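# Pull two timbers from roller feed onto a rack

## Task

Two timber lengths sit side by side in a halted powered roller feed, nearly fed through, with only their ends still held by the rollers (the green button starts the feed, and it keeps running until the red button is pressed). Get each timber lying in both hooks of the rack next to the outfeed, with neither timber on top of the other, and leave the feed machine stopped at the end.

## Robot and tools

SETUP. Three identical i2rt Big YAM arms, arm1, arm2 and arm3, each with six joints, a two-finger gripper and a wrist camera (arm1_cam_wrist, arm2_cam_wrist, arm3_cam_wrist). Fixed room cameras: cam_button, cam_end, cam_end2, cam_over, cam_side. All images are 672x504 pixels. Reach is roughly 1.0 m from the joint1 axis. Arm feet (base_link) in the scene frame, metres, quaternion wxyz: arm1 at (-0.142, +0.806, +0.874) quat (+0.746, -0.004, -0.004, -0.666); arm2 at (+1.110, -0.719, +0.712) quat (+0.623, -0.004, -0.007, +0.782); arm3 at (-0.225, -0.825, +0.863) quat (+0.745, +0.004, -0.004, +0.667). Each foot looks along its own +x.

FRAMES. One shared scene frame, origin on the floor, +z up. The reported hand point lies between the finger pads, about 1 cm short of the tips. The fingers extend along the hand's +z axis and open and close along its y axis. hand_target is where the hand would be at the joint targets currently held; under load the hand may sit short of it, and the printed hand position drifts more at long reach.

TOOL move. Optional keys arm1, arm2, arm3 (each that arm's share of one action) and cameras. An arm not named receives no new command. Inside an arm's part:
- joints: absolute targets by name, in radians (gripper_m in metres). Ranges: joint1_rad -2.879..2.879 (turns about the foot, positive counter-clockwise seen from above, 0 = along the foot's +x); joint2_rad 0..3.141 (shoulder, 0 = upper arm back and about level, positive raises then brings it forward); joint3_rad 0..3.019 (elbow, 0 = folded, positive opens); joint4_rad -1.692..1.57 (hand pitch, positive lifts fingertips); joint5_rad -1.57..1.57 (hand sideways, positive to the arm's right); joint6_rad -2.094..2.094 (hand roll, positive clockwise from behind); gripper_m 0..0.093 (fingertip gap). Done tolerances: ±0.045, 0.14, 0.09, 0.055, 0.03, 0.035 rad and ±0.003 m.
- target: one list of seven numbers [x, y, z, qw, qx, qy, qz], an absolute hand pose in the scene frame (metres, unit quaternion). The hand travels a straight line toward it, starting from its current hand_target. Alongside target, joints may contain only gripper_m.
- speed: top path speed in m/s, 0.002..0.5, default 0.25; rotation capped at twice that in rad/s. Only allowed with target.
- min_time_s: 0.1..8 s, a floor on how long each joint motion of that arm takes; it does not slow other arms.
All motions of one call begin together; all hand paths finish together, paced by the slowest. Paths take 0.5 to 10 s and are cut short if longer. The controller keeps the commanded pose within 100 mm and 20 degrees of the measured hand, so expect the hand to lag, wander, overshoot speed near full stretch, and end a centimetre or more off. Joint moves can swing the hand wide. Paths do not avoid obstacles or other arms. Unknown keys make a call invalid; out-of-range values get it refused, and after a refusal later moves in that reply are skipped. A call with no action returns every arm's full state, the images and the scene number.
cameras: list of names, ["all"], or [] for none; default is all for an empty move, none otherwise.

TOOL wait: seconds 0..10, optional cameras; commands nothing new. TOOL zoom_image: camera plus region [x0, y0, x1, y1] in pixels from the top-left, at most 504 by 504, on that camera's newest image. TOOL finished_scene: scene = the current scene number; irreversible, call nothing after it in the same reply.

RESULTS. The move line gives each moved arm "done" or its worst status (e.g. "move: arm1 done; arm2 time_out"). Arms under "as last shown" were not commanded and repeat old values. "pictures" lists image order; images may lag the state slightly. off_target: a joint settled away from its target and may still push. time_out: the arm kept new targets close to its current joints and keeps pushing; on_its_own lists those joints ("held at" is a target, not a reading); send the reported position to relax. "joint command not followed" or "pose unreachable": a self/inter-arm check withheld motion; affected joints read not_followed and may keep trying. Joint velocities are in rad/s (gripper m/s); "within noise" means still. Joint torques are total drive output in joint order, gravity included, with per-arm offset and noise; positive toward larger angle; entries 3 and 4 wrap at ±28 N m.

GRIPPER. Pad force about 50 to 64 N. Gripping a rigid part, the reading sits up to 0.005 m under its width (some up to 0.002 m over); empty and shut it reads 0.000 to 0.003. Commanding about 0.005 m below the first-touch reading gives full force. To release, command well above the reading.

CAUTIONS. The arms keep pushing on contact and will not stop by themselves. Avoid arm-to-arm presses, including one gripper closing on another's fingers; the clearance check can react late and ignores fingers, gripper housings and wrist cameras. Don't strike fixed or heavy items, drop the timbers, release them while moving, or let anything leave the work area or fall far. Loose objects may get brief nudges. Sustained holding, stretching or pushing heats motors; a MOTOR HOT line appears at 85 °C, and at 100 °C the arm goes limp for 30 to 60 s or more (OVER-TEMPERATURE FAULT, keys read limit_stop_at_motor_heat; resend targets afterwards). The scene keeps running while you think, holding your last command. Smooth, economical motion is preferred.

Each tool is called after "Request:" as name(argument=value, ...) on one line, values as JSON.

## Session

Request:
move()

Scene clock: 0.00 s.
Joint torques (N m): no reading
Heat: arm1: hottest joint1_rad 23 °C; arm2: hottest joint3_rad 22 °C; arm3: hottest joint2_rad 22 °C.
Joint velocities: within noise
arm1.joint_positions: joint1_rad=-0.792 joint2_rad=+0.591 joint3_rad=+1.353 joint4_rad=-1.540 joint5_rad=-0.284 joint6_rad=-0.232 gripper_m=+0.09396
arm1.joint_status: not commanded
arm1.hand: x=-0.2259 y=+0.6317 z=+1.3681 quat_wxyz=(-0.252, -0.742, -0.531, +0.322) (m; scene frame)
arm1.hand_target: x=-0.2248 y=+0.6331 z=+1.3776 quat_wxyz=(-0.255, -0.738, -0.530, +0.332) (m; scene frame)
arm1.hand_status: not commanded
arm2.joint_positions: joint1_rad=+0.174 joint2_rad=+0.596 joint3_rad=+1.398 joint4_rad=-1.492 joint5_rad=-0.215 joint6_rad=-0.742 gripper_m=+0.09396
arm2.joint_status: not commanded
arm2.hand: x=+0.9917 y=-0.5514 z=+1.2298 quat_wxyz=(-0.294, +0.890, -0.145, -0.318) (m; scene frame)
arm2.hand_target: x=+0.9922 y=-0.5532 z=+1.2409 quat_wxyz=(-0.304, +0.884, -0.142, -0.324) (m; scene frame)
arm2.hand_status: not commanded
arm3.joint_positions: joint1_rad=-0.151 joint2_rad=+0.603 joint3_rad=+1.486 joint4_rad=-1.464 joint5_rad=+0.148 joint6_rad=-0.406 gripper_m=+0.09396
arm3.joint_status: not commanded
arm3.hand: x=-0.1490 y=-0.6490 z=+1.4265 quat_wxyz=(-0.459, +0.638, -0.600, -0.152) (m; scene frame)
arm3.hand_target: x=-0.1498 y=-0.6521 z=+1.4353 quat_wxyz=(-0.468, +0.633, -0.597, -0.156) (m; scene frame)
arm3.hand_status: not commanded
pictures: arm1_cam_wrist, arm2_cam_wrist, arm3_cam_wrist, cam_button, cam_end, cam_end2, cam_over, cam_side

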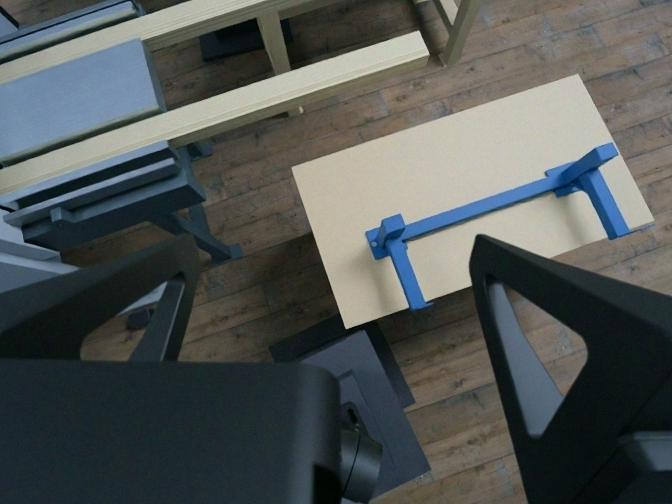

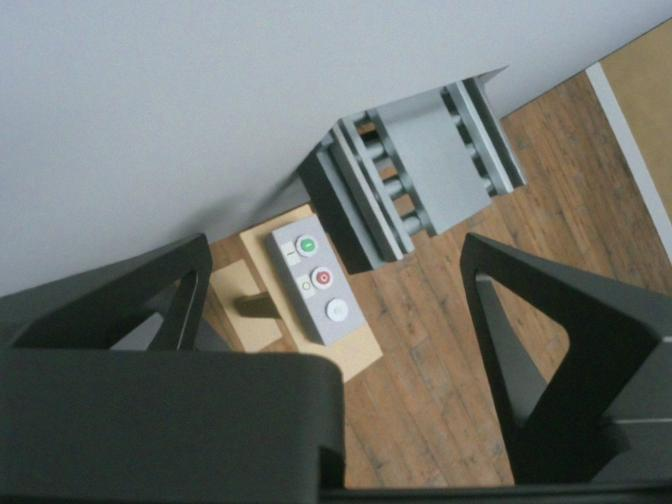

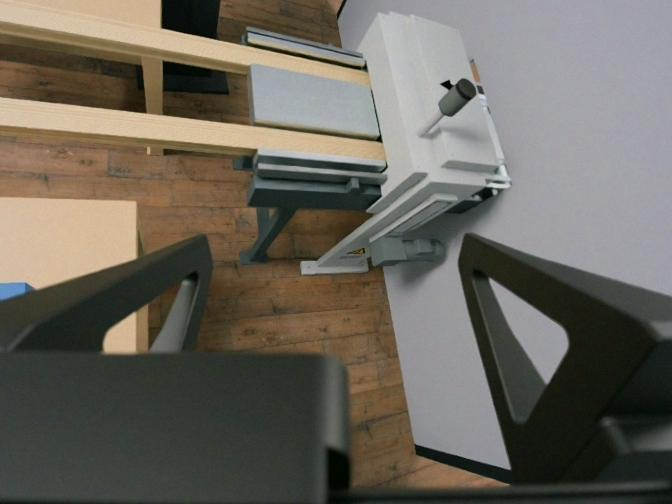

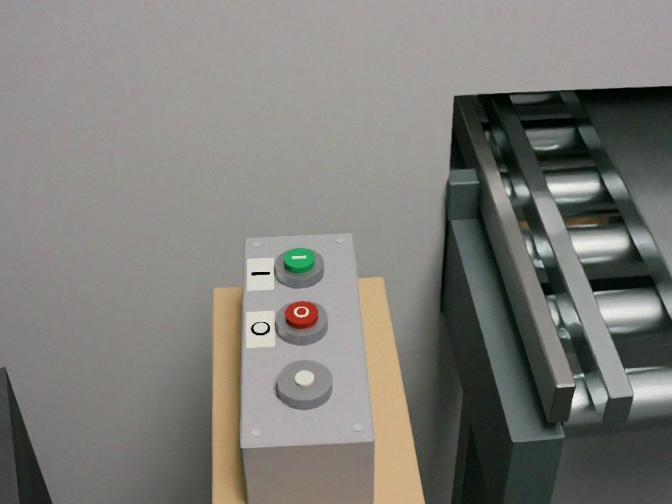

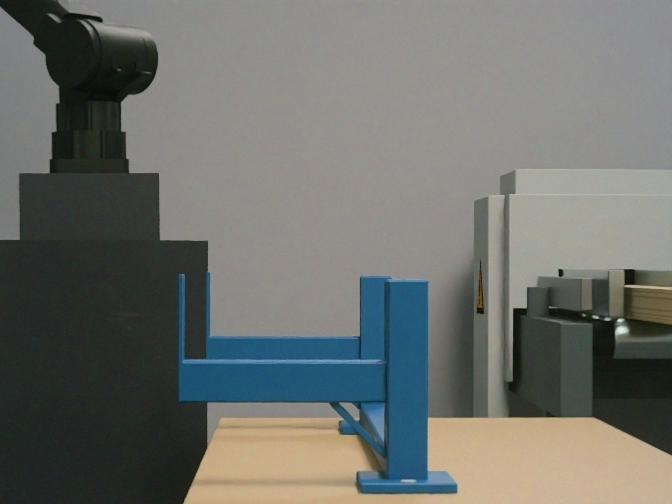

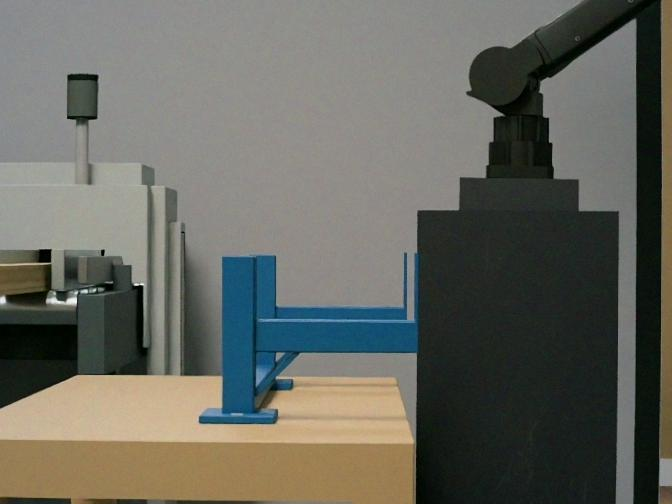

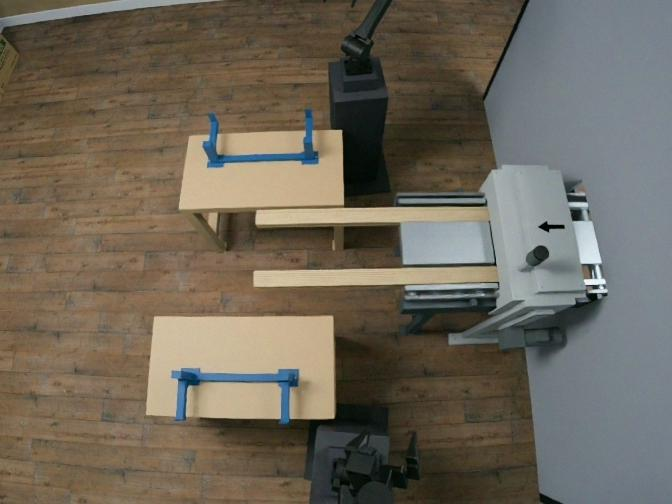

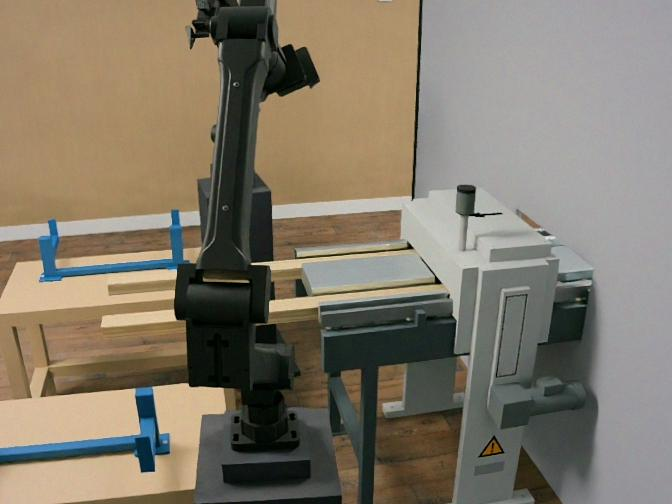

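Request:
move(arm1={"target":[-0.14,0.2,1.2,0,1,0,0],"speed":0.2}, arm2={"target":[0.95,-0.35,1.15,0,0.7071,-0.7071,0],"speed":0.2}, arm3={"target":[-0.2,-0.2,1.2,0,1,0,0],"speed":0.2}, cameras=["all"])

Scene clock: 113.27 s.
Joint torques (N m): arm1=[-0.38 -16.32 14.45 -0.08 -0.1 0.11] | arm2=[-3.25 -8.41 12.48 0.24 -0.06 0.26] | arm3=[-1.08 -14.68 12.71 0.51 -0.05 -0.02]
Heat: arm1: hottest joint3_rad 26 °C; arm2: hottest joint3_rad 28 °C; arm3: hottest joint3_rad 32 °C.
move: arm1 off_target; arm2 off_target; arm3 off_target
Joint velocities: within noise
arm1.joint_positions: joint1_rad=-0.102 joint2_rad=+1.874 joint3_rad=+2.095 joint4_rad=-1.672 joint5_rad=+0.005 joint6_rad=+1.566 gripper_m=+0.09396
arm1.joint_status: not commanded
arm1.hand: x=-0.1367 y=+0.2084 z=+1.1901 quat_wxyz=(-0.066, -0.998, -0.008, +0.002) (m; scene frame)
arm1.hand_target: x=-0.1401 y=+0.2007 z=+1.1993 quat_wxyz=(-0.076, -0.997, +0.000, +0.000) (m; scene frame)
arm1.hand_status: off_target (0.013 m and 7.6 deg from the pose sent, 0.471 m and 84.2 deg at the start; a joint's target at an end of its range on 57 of 161 steps)
arm2.joint_positions: joint1_rad=+0.175 joint2_rad=+1.278 joint3_rad=+1.656 joint4_rad=-1.688 joint5_rad=-0.013 joint6_rad=+0.380 gripper_m=+0.09396
arm2.joint_status: not commanded
arm2.hand: x=+0.9485 y=-0.3569 z=+1.1258 quat_wxyz=(-0.051, +0.710, -0.693, -0.119) (m; scene frame)
arm2.hand_target: x=+0.9503 y=-0.3509 z=+1.1487 quat_wxyz=(-0.058, +0.699, -0.698, -0.140) (m; scene frame)
arm2.hand_status: off_target (0.025 m and 15.0 deg from the pose sent, 0.221 m and 86.0 deg at the start; a joint's target at an end of its range on 92 of 161 steps)
arm3.joint_positions: joint1_rad=+0.063 joint2_rad=+1.921 joint3_rad=+2.186 joint4_rad=-1.690 joint5_rad=-0.004 joint6_rad=-1.599 gripper_m=+0.09396
arm3.joint_status: not commanded
arm3.hand: x=-0.1954 y=-0.2094 z=+1.1880 quat_wxyz=(-0.079, +0.997, -0.010, +0.001) (m; scene frame)
arm3.hand_target: x=-0.2000 y=-0.2010 z=+1.1992 quat_wxyz=(-0.093, +0.996, -0.001, +0.003) (m; scene frame)
arm3.hand_status: off_target (0.016 m and 9.2 deg from the pose sent, 0.505 m and 100.8 deg at the start; a joint's target at an end of its range on 49 of 161 steps)
pictures: arm1_cam_wrist, arm2_cam_wrist, arm3_cam_wrist, cam_button, cam_end, cam_end2, cam_over, cam_side

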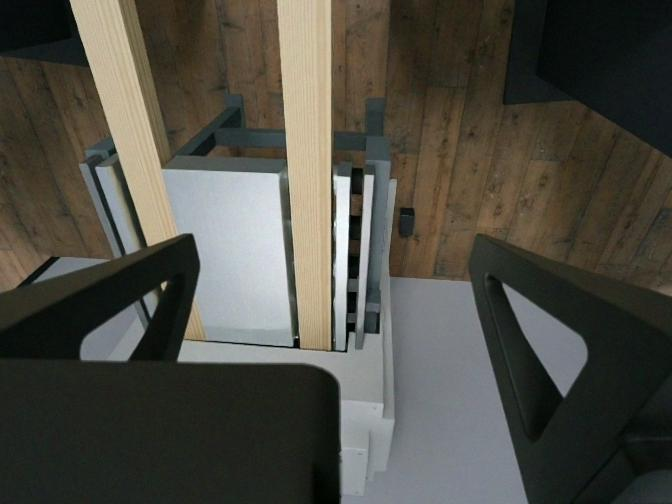

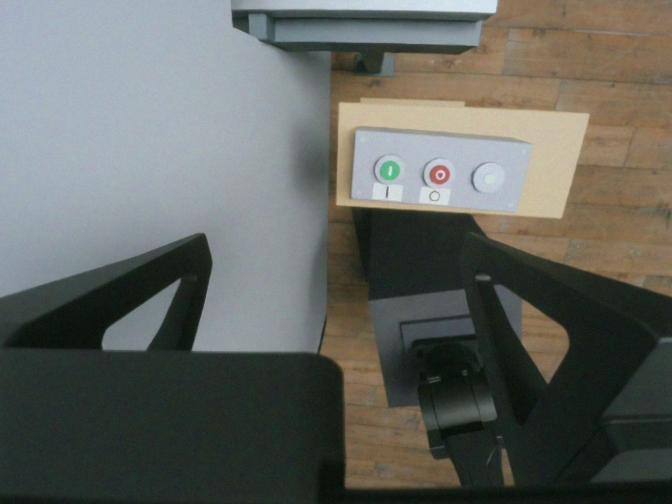

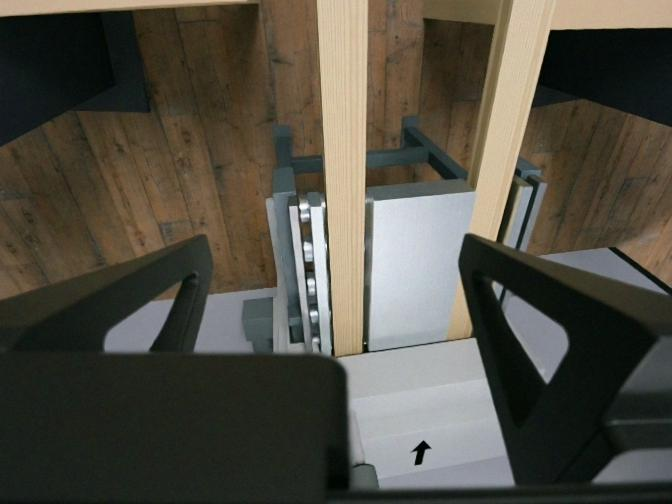

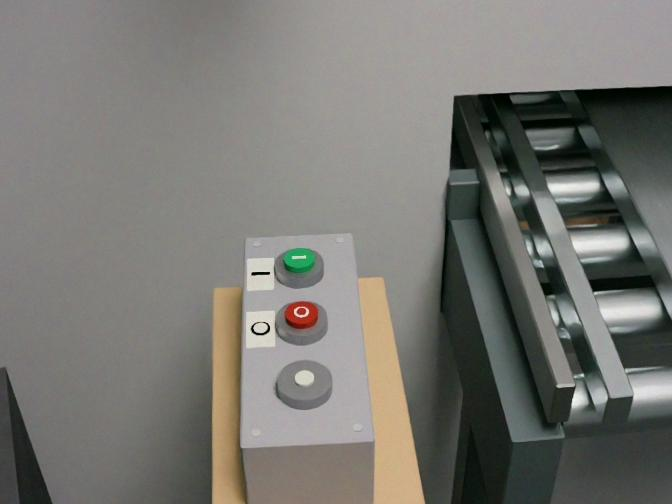

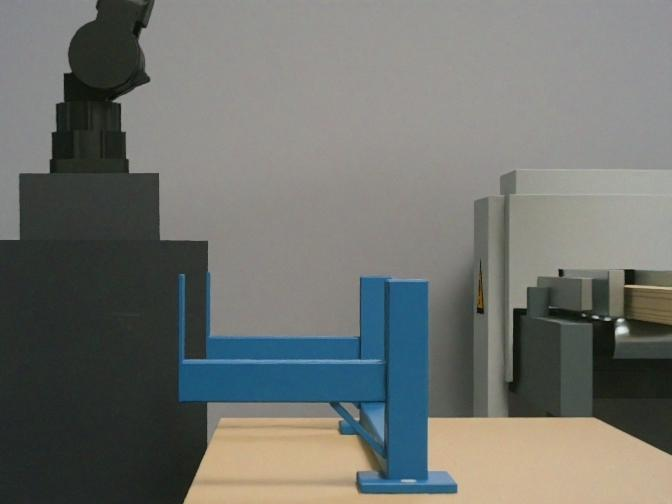

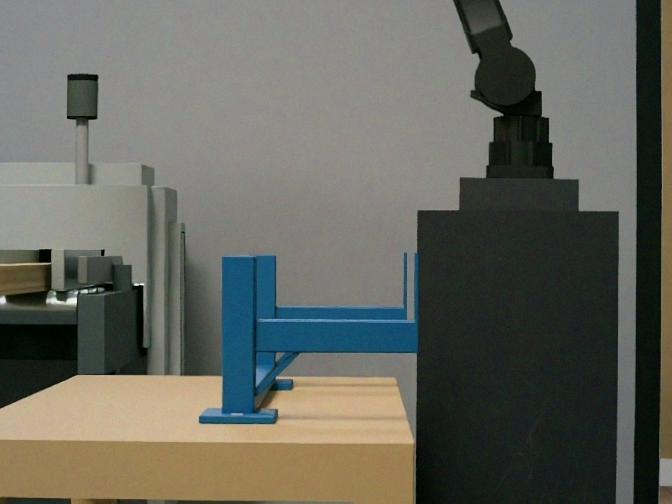

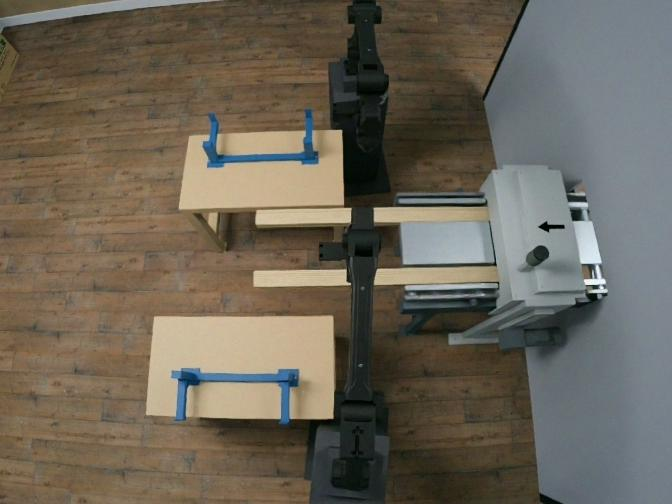

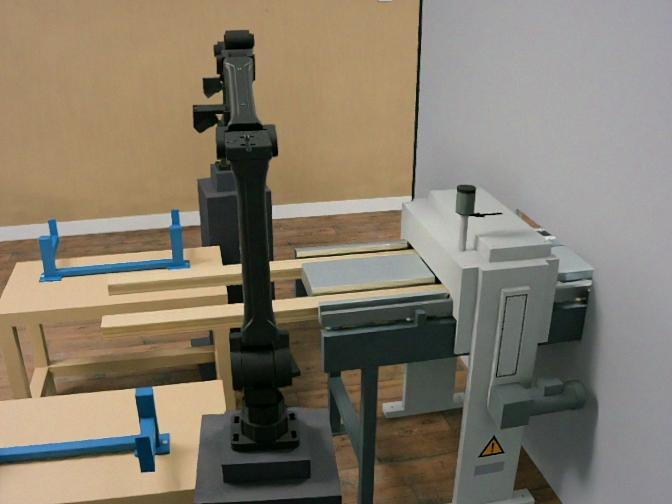

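Request:
move(arm1={"target":[-0.2,0.115,1.0,0,1,0,0],"speed":0.15}, arm2={"target":[0.95,-0.35,1.05,0,0.7071,-0.7071,0],"speed":0.15}, arm3={"target":[-0.2,-0.145,1.0,0,1,0,0],"speed":0.15}, cameras=["arm1_cam_wrist","arm2_cam_wrist","arm3_cam_wrist","cam_over","cam_button"])

Scene clock: 160.53 s.
Joint torques (N m): arm1=[-0.09 -20.54 14.27 0.05 0.08 -0.07] | arm2=[-3.02 -9.82 7.36 -0.08 -0.06 0.25] | arm3=[-0.97 -18.02 11 0.76 -0.07 -0.03]
Heat: arm1: hottest joint3_rad 29 °C; arm2: hottest joint3_rad 31 °C; arm3: hottest joint3_rad 37 °C.
move: arm1 off_target; arm2 off_target; arm3 off_target
Joint velocities: within noise
arm1.joint_positions: joint1_rad=-0.189 joint2_rad=+2.244 joint3_rad=+2.184 joint4_rad=-1.547 joint5_rad=+0.001 joint6_rad=+1.497 gripper_m=+0.09396
arm1.joint_status: not commanded
arm1.hand: x=-0.1942 y=+0.1266 z=+0.9952 quat_wxyz=(+0.012, -1.000, +0.001, -0.001) (m; scene frame)
arm1.hand_target: x=-0.1999 y=+0.1156 z=+1.0001 quat_wxyz=(+0.000, -1.000, +0.000, +0.000) (m; scene frame)
arm1.hand_status: off_target (0.014 m and 1.4 deg from the pose sent, 0.221 m and 7.6 deg at the start)
arm2.joint_positions: joint1_rad=+0.175 joint2_rad=+1.363 joint3_rad=+1.563 joint4_rad=-1.688 joint5_rad=-0.013 joint6_rad=+0.382 gripper_m=+0.09396
arm2.joint_status: not commanded
arm2.hand: x=+0.9462 y=-0.3487 z=+1.0561 quat_wxyz=(-0.017, +0.714, -0.699, -0.038) (m; scene frame)
arm2.hand_target: x=+0.9500 y=-0.3500 z=+1.0496 quat_wxyz=(-0.011, +0.707, -0.707, -0.026) (m; scene frame)
arm2.hand_status: off_target (0.007 m and 4.9 deg from the pose sent, 0.076 m and 15.0 deg at the start; a joint's target at an end of its range on 71 of 73 steps)
arm3.joint_positions: joint1_rad=+0.065 joint2_rad=+2.198 joint3_rad=+2.141 joint4_rad=-1.547 joint5_rad=-0.003 joint6_rad=-1.599 gripper_m=+0.09396
arm3.joint_status: not commanded
arm3.hand: x=-0.1946 y=-0.1551 z=+0.9988 quat_wxyz=(+0.010, +1.000, -0.008, -0.002) (m; scene frame)
arm3.hand_target: x=-0.2001 y=-0.1453 z=+1.0001 quat_wxyz=(+0.000, +1.000, +0.000, +0.000) (m; scene frame)
arm3.hand_status: off_target (0.012 m and 1.5 deg from the pose sent, 0.199 m and 9.2 deg at the start)
pictures: arm1_cam_wrist, arm2_cam_wrist, arm3_cam_wrist, cam_button, cam_over

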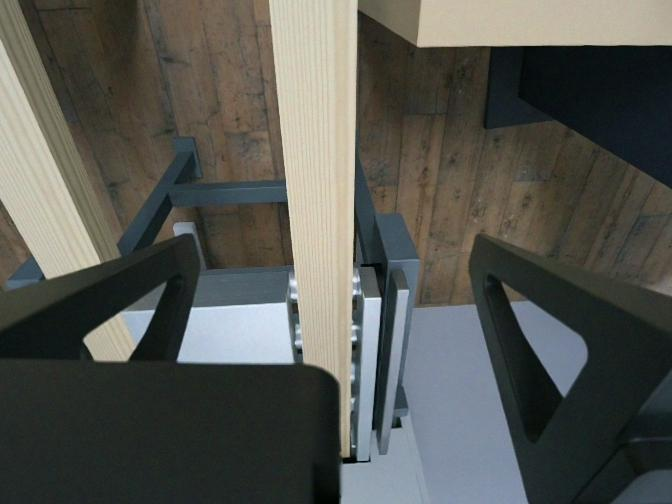

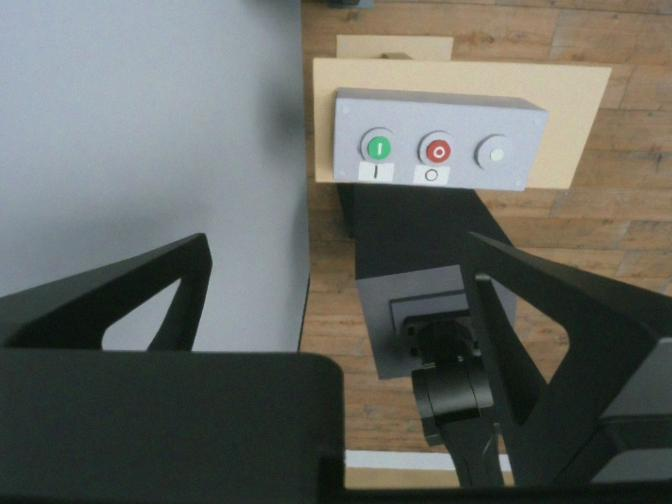

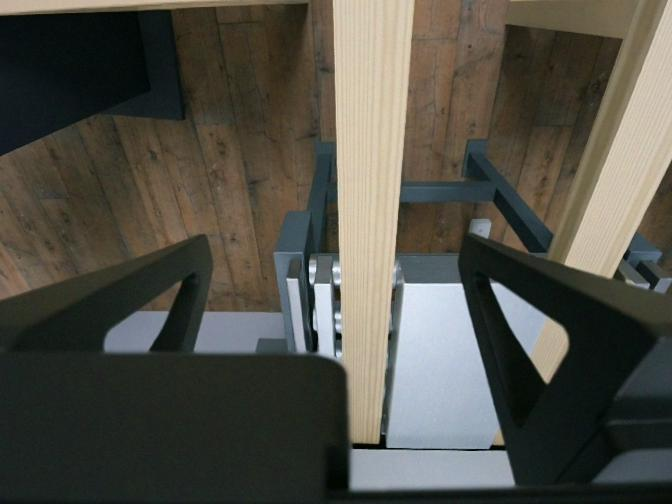

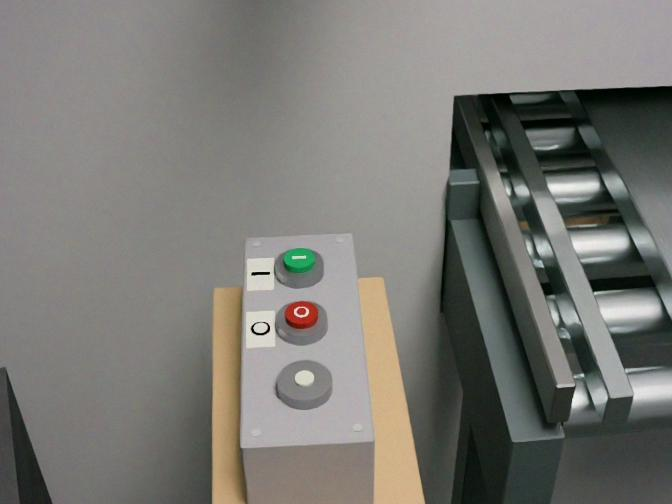

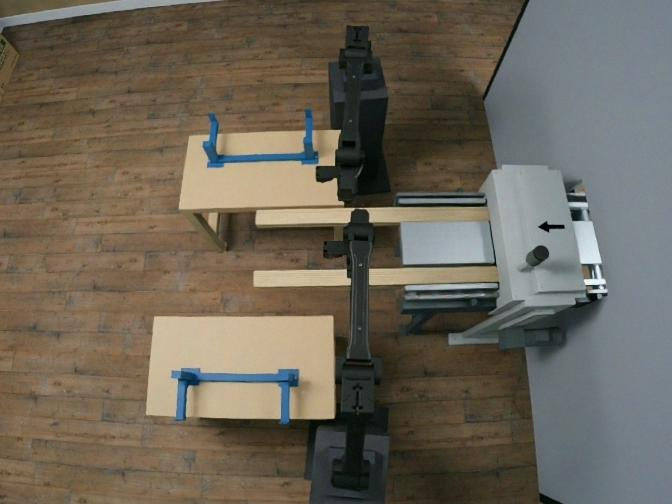

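Request:
move(arm1={"target":[-0.2,0.105,0.92,0,1,0,0],"speed":0.1}, arm3={"target":[-0.2,-0.125,0.92,0,1,0,0],"speed":0.1}, arm2={"target":[0.95,-0.40,0.98,0,0.7071,-0.7071,0],"joints":{"gripper_m":0.0},"speed":0.1}, cameras=["all"])

Request:
zoom_image(camera="cam_side", region=[80, 200, 480, 400])

Request:
zoom_image(camera="cam_over", region=[230, 170, 510, 310])

Scene clock: 201.43 s.
Joint torques (N m): arm1=[-0.21 -21.42 10.73 0.59 0.05 -0.07] | arm2=[-1.49 -10.11 7.2 0.58 -0.04 0.26] | arm3=[-0.97 -18.26 8.91 0.95 -0.07 -0.03]
Heat: arm1: hottest joint2_rad 31 °C; arm2: hottest joint3_rad 31 °C; arm3: hottest joint3_rad 37 °C.
move: arm1 off_target; arm2 done; arm3 off_target
Joint velocities: within noise
arm1.joint_positions: joint1_rad=-0.189 joint2_rad=+2.312 joint3_rad=+2.133 joint4_rad=-1.403 joint5_rad=+0.001 joint6_rad=+1.497 gripper_m=+0.09396
arm1.joint_status: not commanded
arm1.hand: x=-0.1955 y=+0.1083 z=+0.9301 quat_wxyz=(-0.001, -1.000, +0.001, +0.000) (m; scene frame)
arm1.hand_target: x=-0.1999 y=+0.1052 z=+0.9201 quat_wxyz=(+0.000, -1.000, +0.000, +0.000) (m; scene frame)
arm1.hand_status: off_target (0.012 m and 0.1 deg from the pose sent, 0.078 m and 1.4 deg at the start)
arm2.joint_positions: joint1_rad=+0.212 joint2_rad=+1.284 joint3_rad=+1.291 joint4_rad=-1.593 joint5_rad=-0.014 joint6_rad=+0.436 gripper_m=+0.00050
arm2.joint_status: all done
arm2.hand: x=+0.9535 y=-0.3970 z=+0.9793 quat_wxyz=(+0.002, +0.707, -0.707, +0.008) (m; scene frame)
arm2.hand_target: x=+0.9501 y=-0.4000 z=+0.9799 quat_wxyz=(+0.000, +0.707, -0.707, +0.000) (m; scene frame)
arm2.hand_status: done (0.005 m and 1.0 deg from the pose sent, 0.092 m and 4.9 deg at the start)
arm3.joint_positions: joint1_rad=+0.066 joint2_rad=+2.290 joint3_rad=+2.134 joint4_rad=-1.417 joint5_rad=-0.003 joint6_rad=-1.599 gripper_m=+0.09396
arm3.joint_status: not commanded
arm3.hand: x=-0.1938 y=-0.1272 z=+0.9349 quat_wxyz=(-0.006, +1.000, -0.008, -0.001) (m; scene frame)
arm3.hand_target: x=-0.1999 y=-0.1255 z=+0.9202 quat_wxyz=(+0.000, +1.000, +0.000, +0.000) (m; scene frame)
arm3.hand_status: off_target (0.016 m and 1.1 deg from the pose sent, 0.084 m and 1.5 deg at the start)
pictures: arm1_cam_wrist, arm2_cam_wrist, arm3_cam_wrist, cam_button, cam_end, cam_end2, cam_over, cam_side

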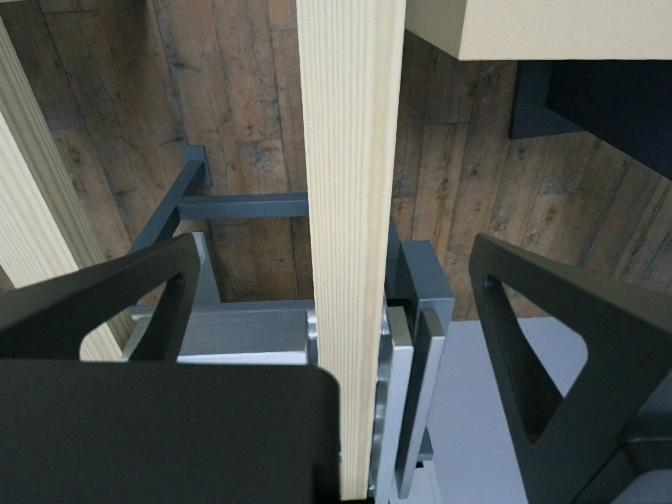

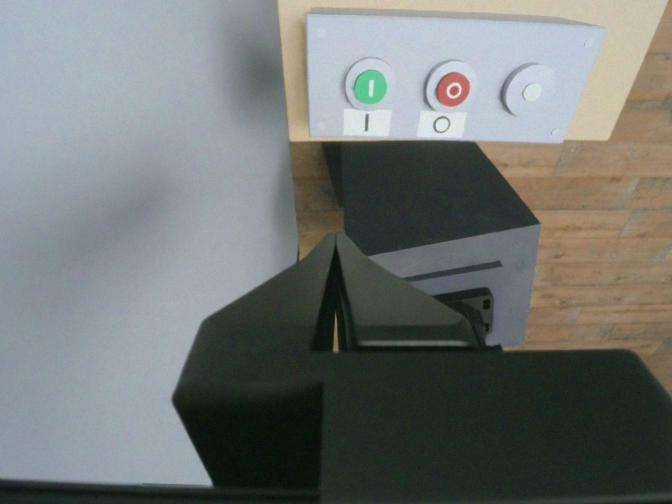

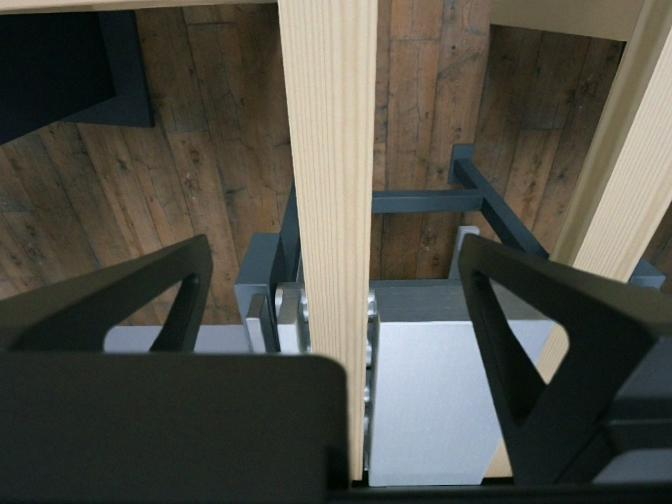

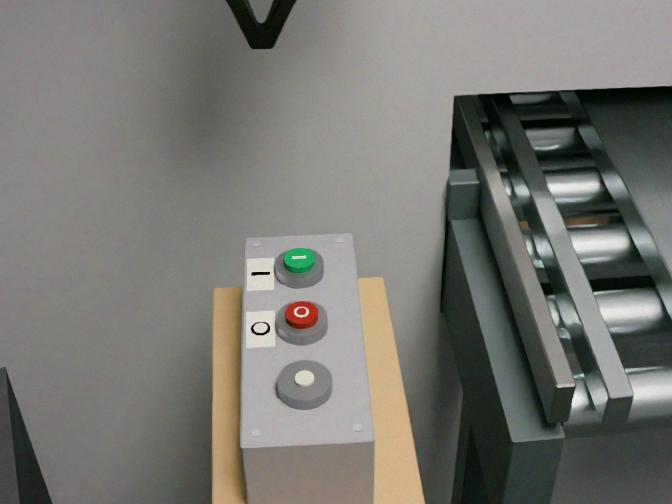

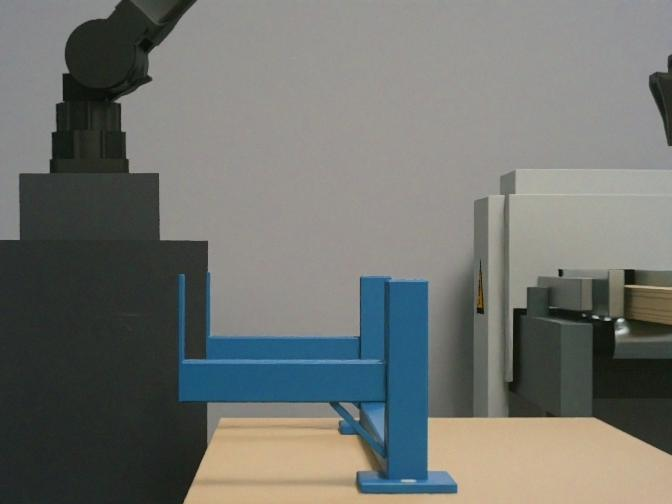

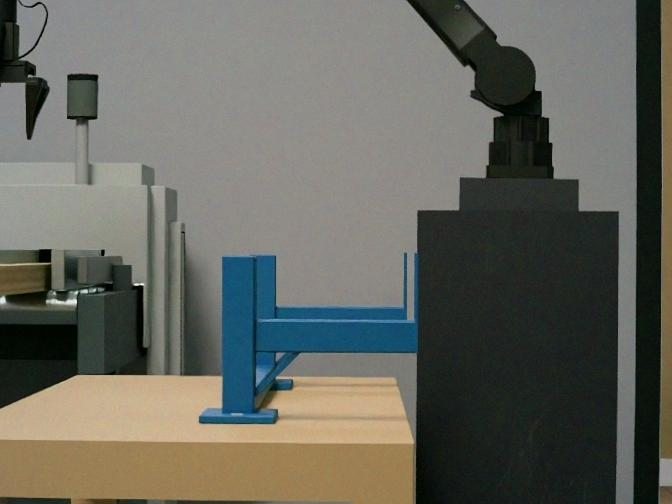

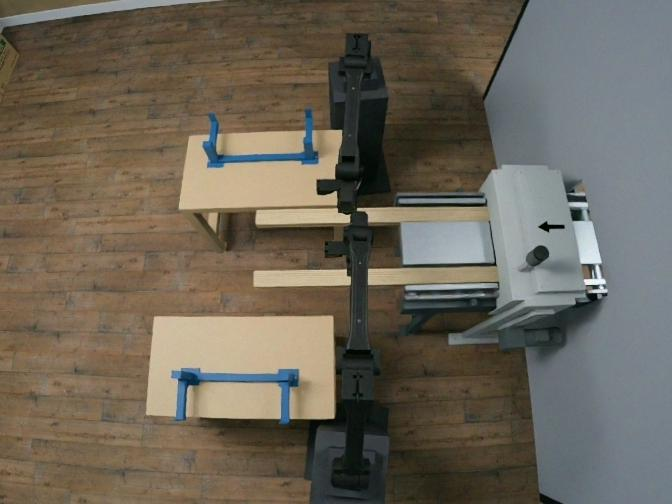

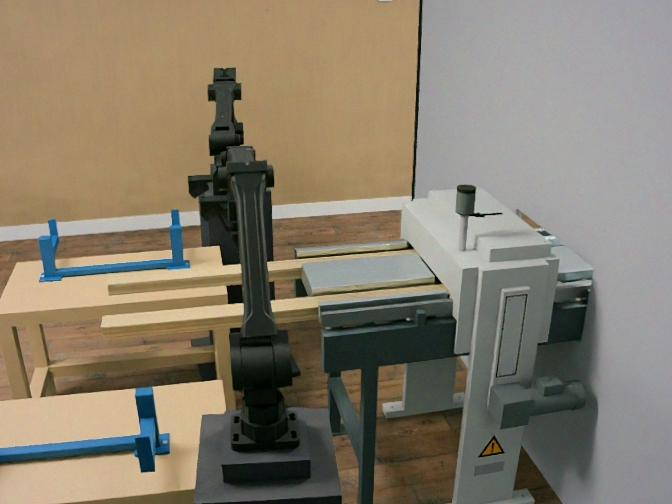

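Scaled by 1.260 from the camera's 672x504 image, which has a finer 960x720 frame.

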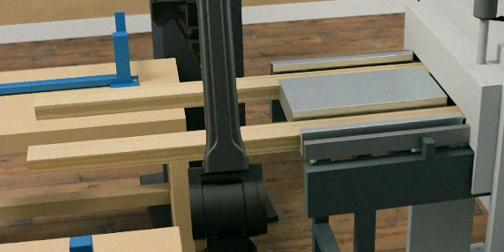

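Scaled by 1.800 from the camera's 672x504 image, which has a finer 960x720 frame.

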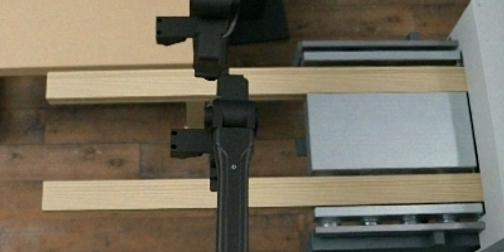

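Request:
move(arm1={"target":[-0.035,0.116,0.86,0,1,0,0],"speed":0.12}, arm3={"target":[-0.035,-0.126,0.86,0,1,0,0],"speed":0.12}, cameras=["all"])

Scene clock: 235.97 s.
Joint torques (N m): arm1=[0.5 -20.72 10.25 0.61 -0.04 0.02] | arm2=[-1.49 -10.17 7.2 0.58 -0.03 0.26] | arm3=[-1.55 -18.67 12.27 0.55 -0.11 -0.06]
Heat: arm1: hottest joint2_rad 29 °C; arm2: hottest joint3_rad 29 °C; arm3: hottest joint3_rad 35 °C.
move: arm1 off_target; arm3 off_target
Joint velocities: within noise
arm1.joint_positions: joint1_rad=+0.043 joint2_rad=+2.338 joint3_rad=+2.032 joint4_rad=-1.267 joint5_rad=+0.001 joint6_rad=+1.716 gripper_m=+0.09396
arm1.joint_status: not commanded
arm1.hand: x=-0.0345 y=+0.1176 z=+0.8747 quat_wxyz=(-0.005, -1.000, -0.005, +0.000) (m; scene frame)
arm1.hand_target: x=-0.0350 y=+0.1163 z=+0.8603 quat_wxyz=(+0.000, -1.000, +0.000, +0.000) (m; scene frame)
arm1.hand_status: off_target (0.015 m and 0.8 deg from the pose sent, 0.175 m and 0.1 deg at the start)
arm2: as last shown
arm2.joint_positions: joint1_rad=+0.212 joint2_rad=+1.284 joint3_rad=+1.291 joint4_rad=-1.593 joint5_rad=-0.014 joint6_rad=+0.437 gripper_m=+0.00050
arm3.joint_positions: joint1_rad=-0.155 joint2_rad=+2.410 joint3_rad=+2.154 joint4_rad=-1.353 joint5_rad=+0.001 joint6_rad=-1.825 gripper_m=+0.09396
arm3.joint_status: not commanded
arm3.hand: x=-0.0379 y=-0.1409 z=+0.8596 quat_wxyz=(+0.013, +1.000, -0.006, -0.004) (m; scene frame)
arm3.hand_target: x=-0.0352 y=-0.1268 z=+0.8602 quat_wxyz=(+0.000, +1.000, +0.000, +0.000) (m; scene frame)
arm3.hand_status: off_target (0.015 m and 1.6 deg from the pose sent, 0.176 m and 1.1 deg at the start)
pictures: arm1_cam_wrist, arm2_cam_wrist, arm3_cam_wrist, cam_button, cam_end, cam_end2, cam_over, cam_side

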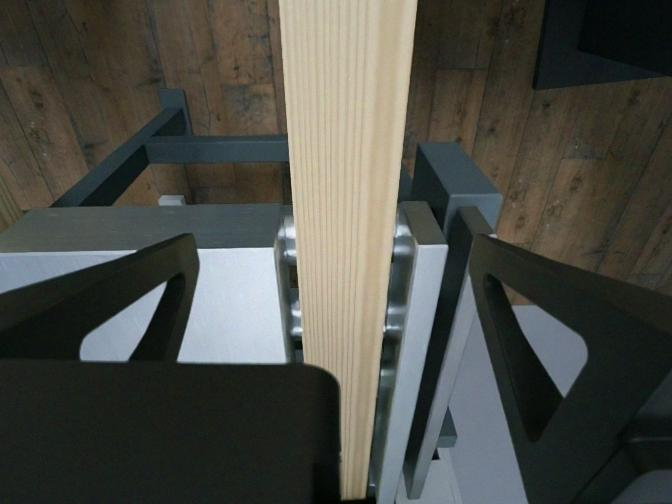

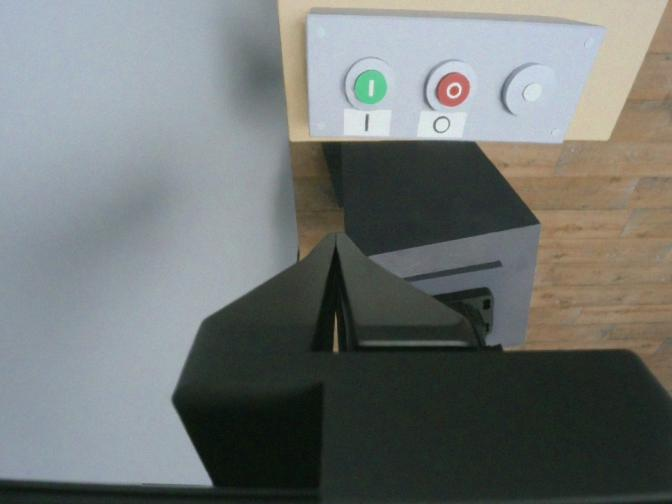

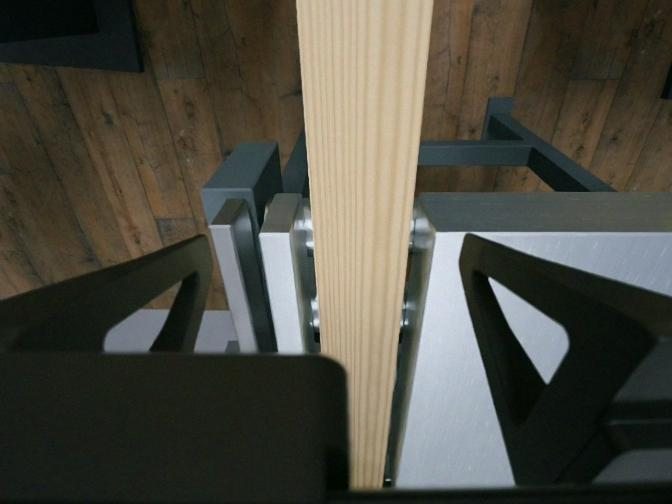

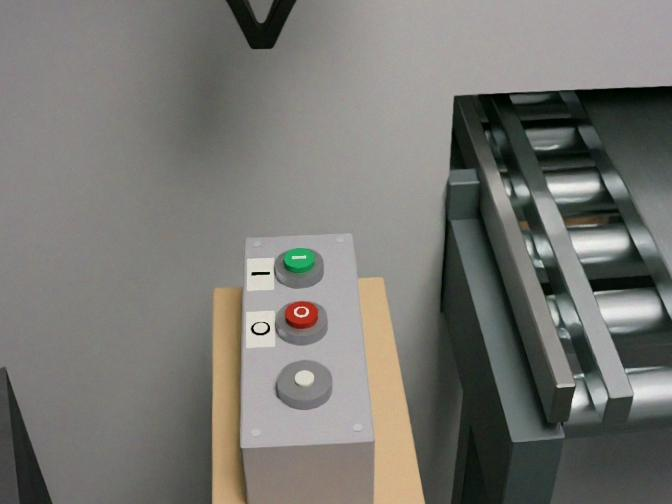

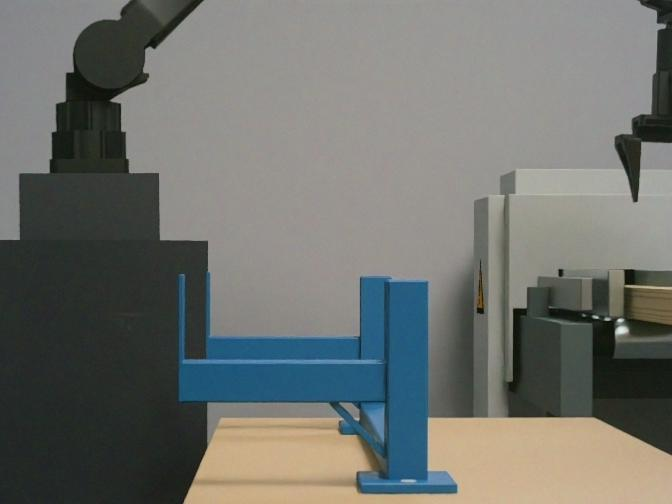

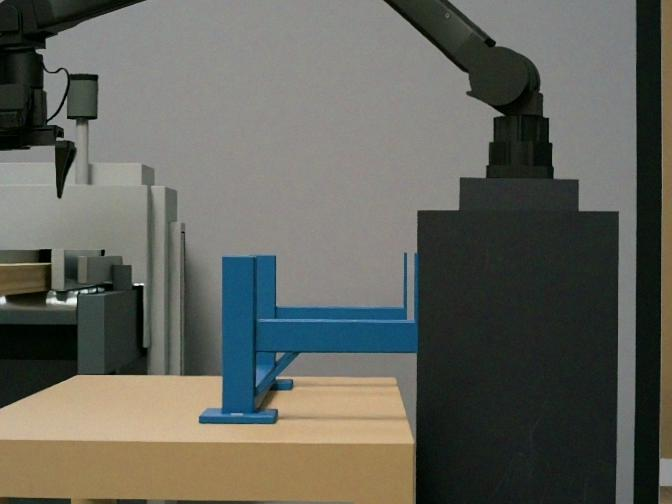

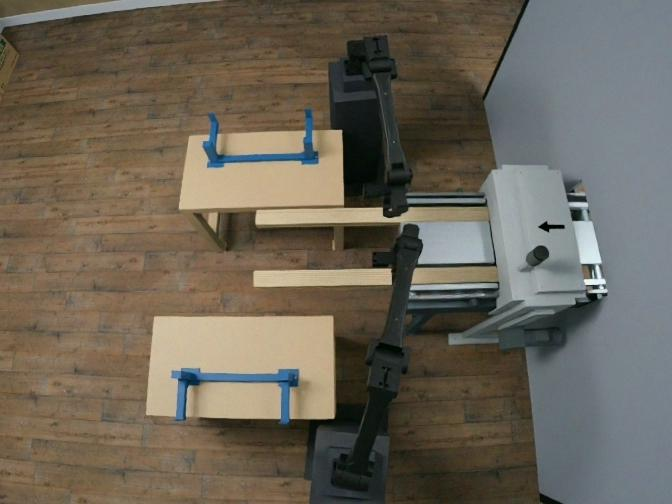

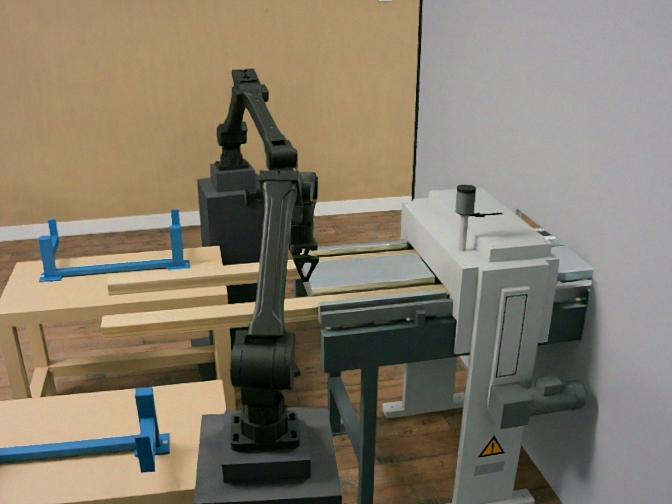

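Request:
move(arm1={"target":[-0.035,0.125,0.83,0,1,0,0],"speed":0.1}, arm3={"target":[-0.035,-0.118,0.84,0,1,0,0],"speed":0.1}, cameras=["arm1_cam_wrist","arm3_cam_wrist","cam_side","cam_end","cam_end2"])

Scene clock: 249.17 s.
Joint torques (N m): arm1=[0.44 -20.37 9.55 0.62 -0.05 0.08] | arm2=[-1.55 -10.17 7.2 0.59 -0.04 0.26] | arm3=[-1.38 -19.02 12.22 0.7 -0.11 -0.03]
Heat: arm1: hottest joint2_rad 29 °C; arm2: hottest joint3_rad 29 °C; arm3: hottest joint3_rad 38 °C.
move: arm1 off_target; arm3 off_target
Joint velocities: within noise
arm1.joint_positions: joint1_rad=+0.043 joint2_rad=+2.345 joint3_rad=+1.965 joint4_rad=-1.190 joint5_rad=+0.001 joint6_rad=+1.719 gripper_m=+0.09396
arm1.joint_status: not commanded
arm1.hand: x=-0.0355 y=+0.1242 z=+0.8460 quat_wxyz=(-0.006, -1.000, -0.004, +0.000) (m; scene frame)
arm1.hand_target: x=-0.0351 y=+0.1254 z=+0.8302 quat_wxyz=(+0.000, -1.000, +0.000, +0.000) (m; scene frame)
arm1.hand_status: off_target (0.016 m and 0.9 deg from the pose sent, 0.045 m and 0.8 deg at the start)
arm2: as last shown
arm3.joint_positions: joint1_rad=-0.155 joint2_rad=+2.457 joint3_rad=+2.188 joint4_rad=-1.346 joint5_rad=+0.001 joint6_rad=-1.825 gripper_m=+0.09396
arm3.joint_status: not commanded
arm3.hand: x=-0.0362 y=-0.1344 z=+0.8394 quat_wxyz=(+0.015, +1.000, -0.006, -0.005) (m; scene frame)
arm3.hand_target: x=-0.0353 y=-0.1188 z=+0.8405 quat_wxyz=(-0.001, +1.000, +0.000, +0.000) (m; scene frame)
arm3.hand_status: off_target (0.016 m and 1.9 deg from the pose sent, 0.030 m and 1.6 deg at the start)
pictures: arm1_cam_wrist, arm3_cam_wrist, cam_end, cam_end2, cam_side

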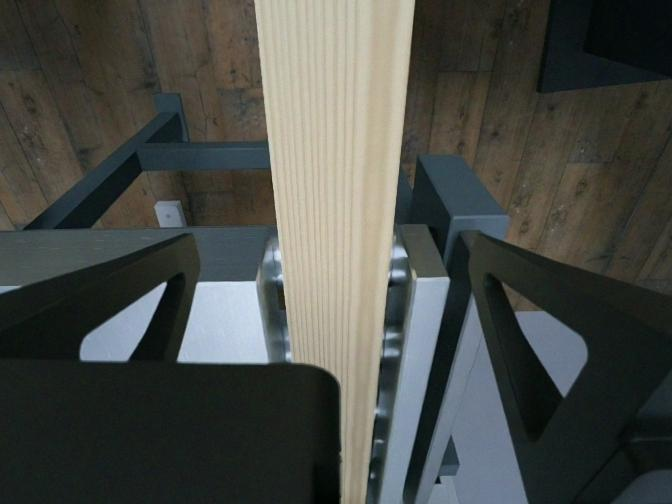

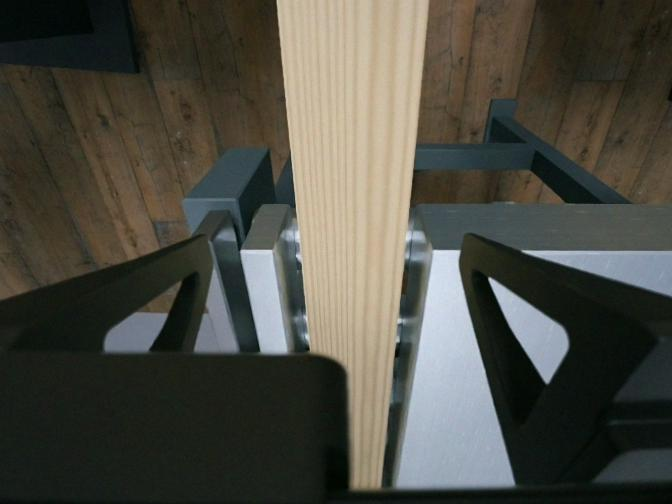

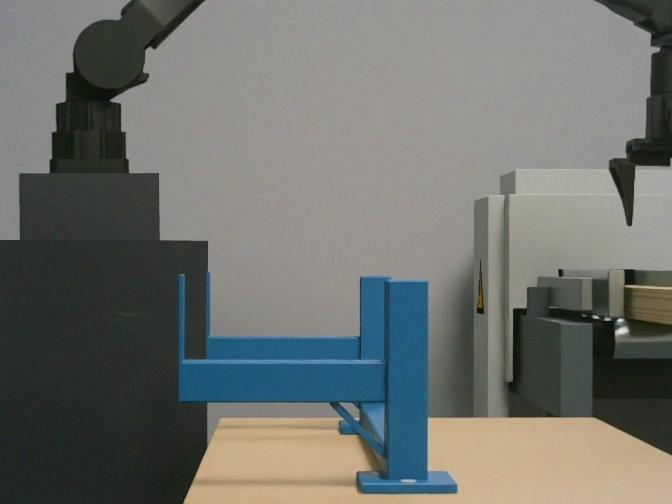

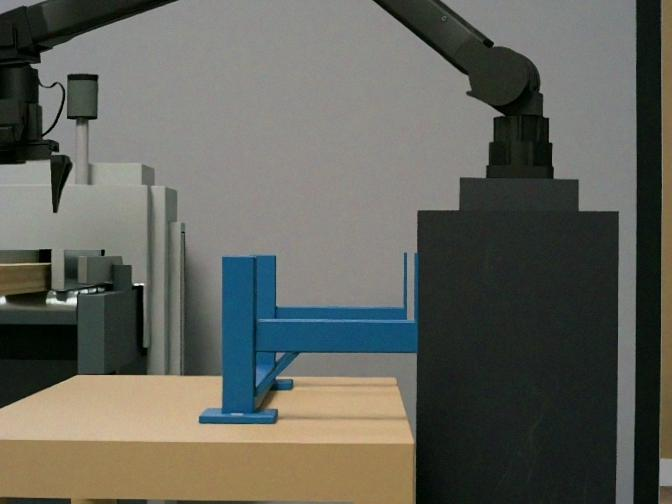

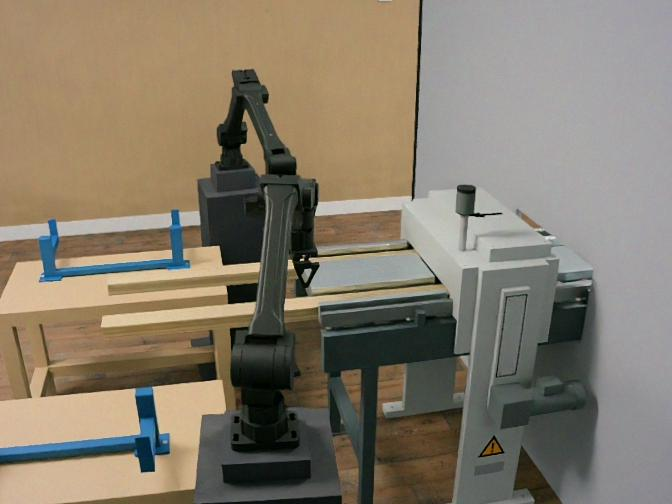

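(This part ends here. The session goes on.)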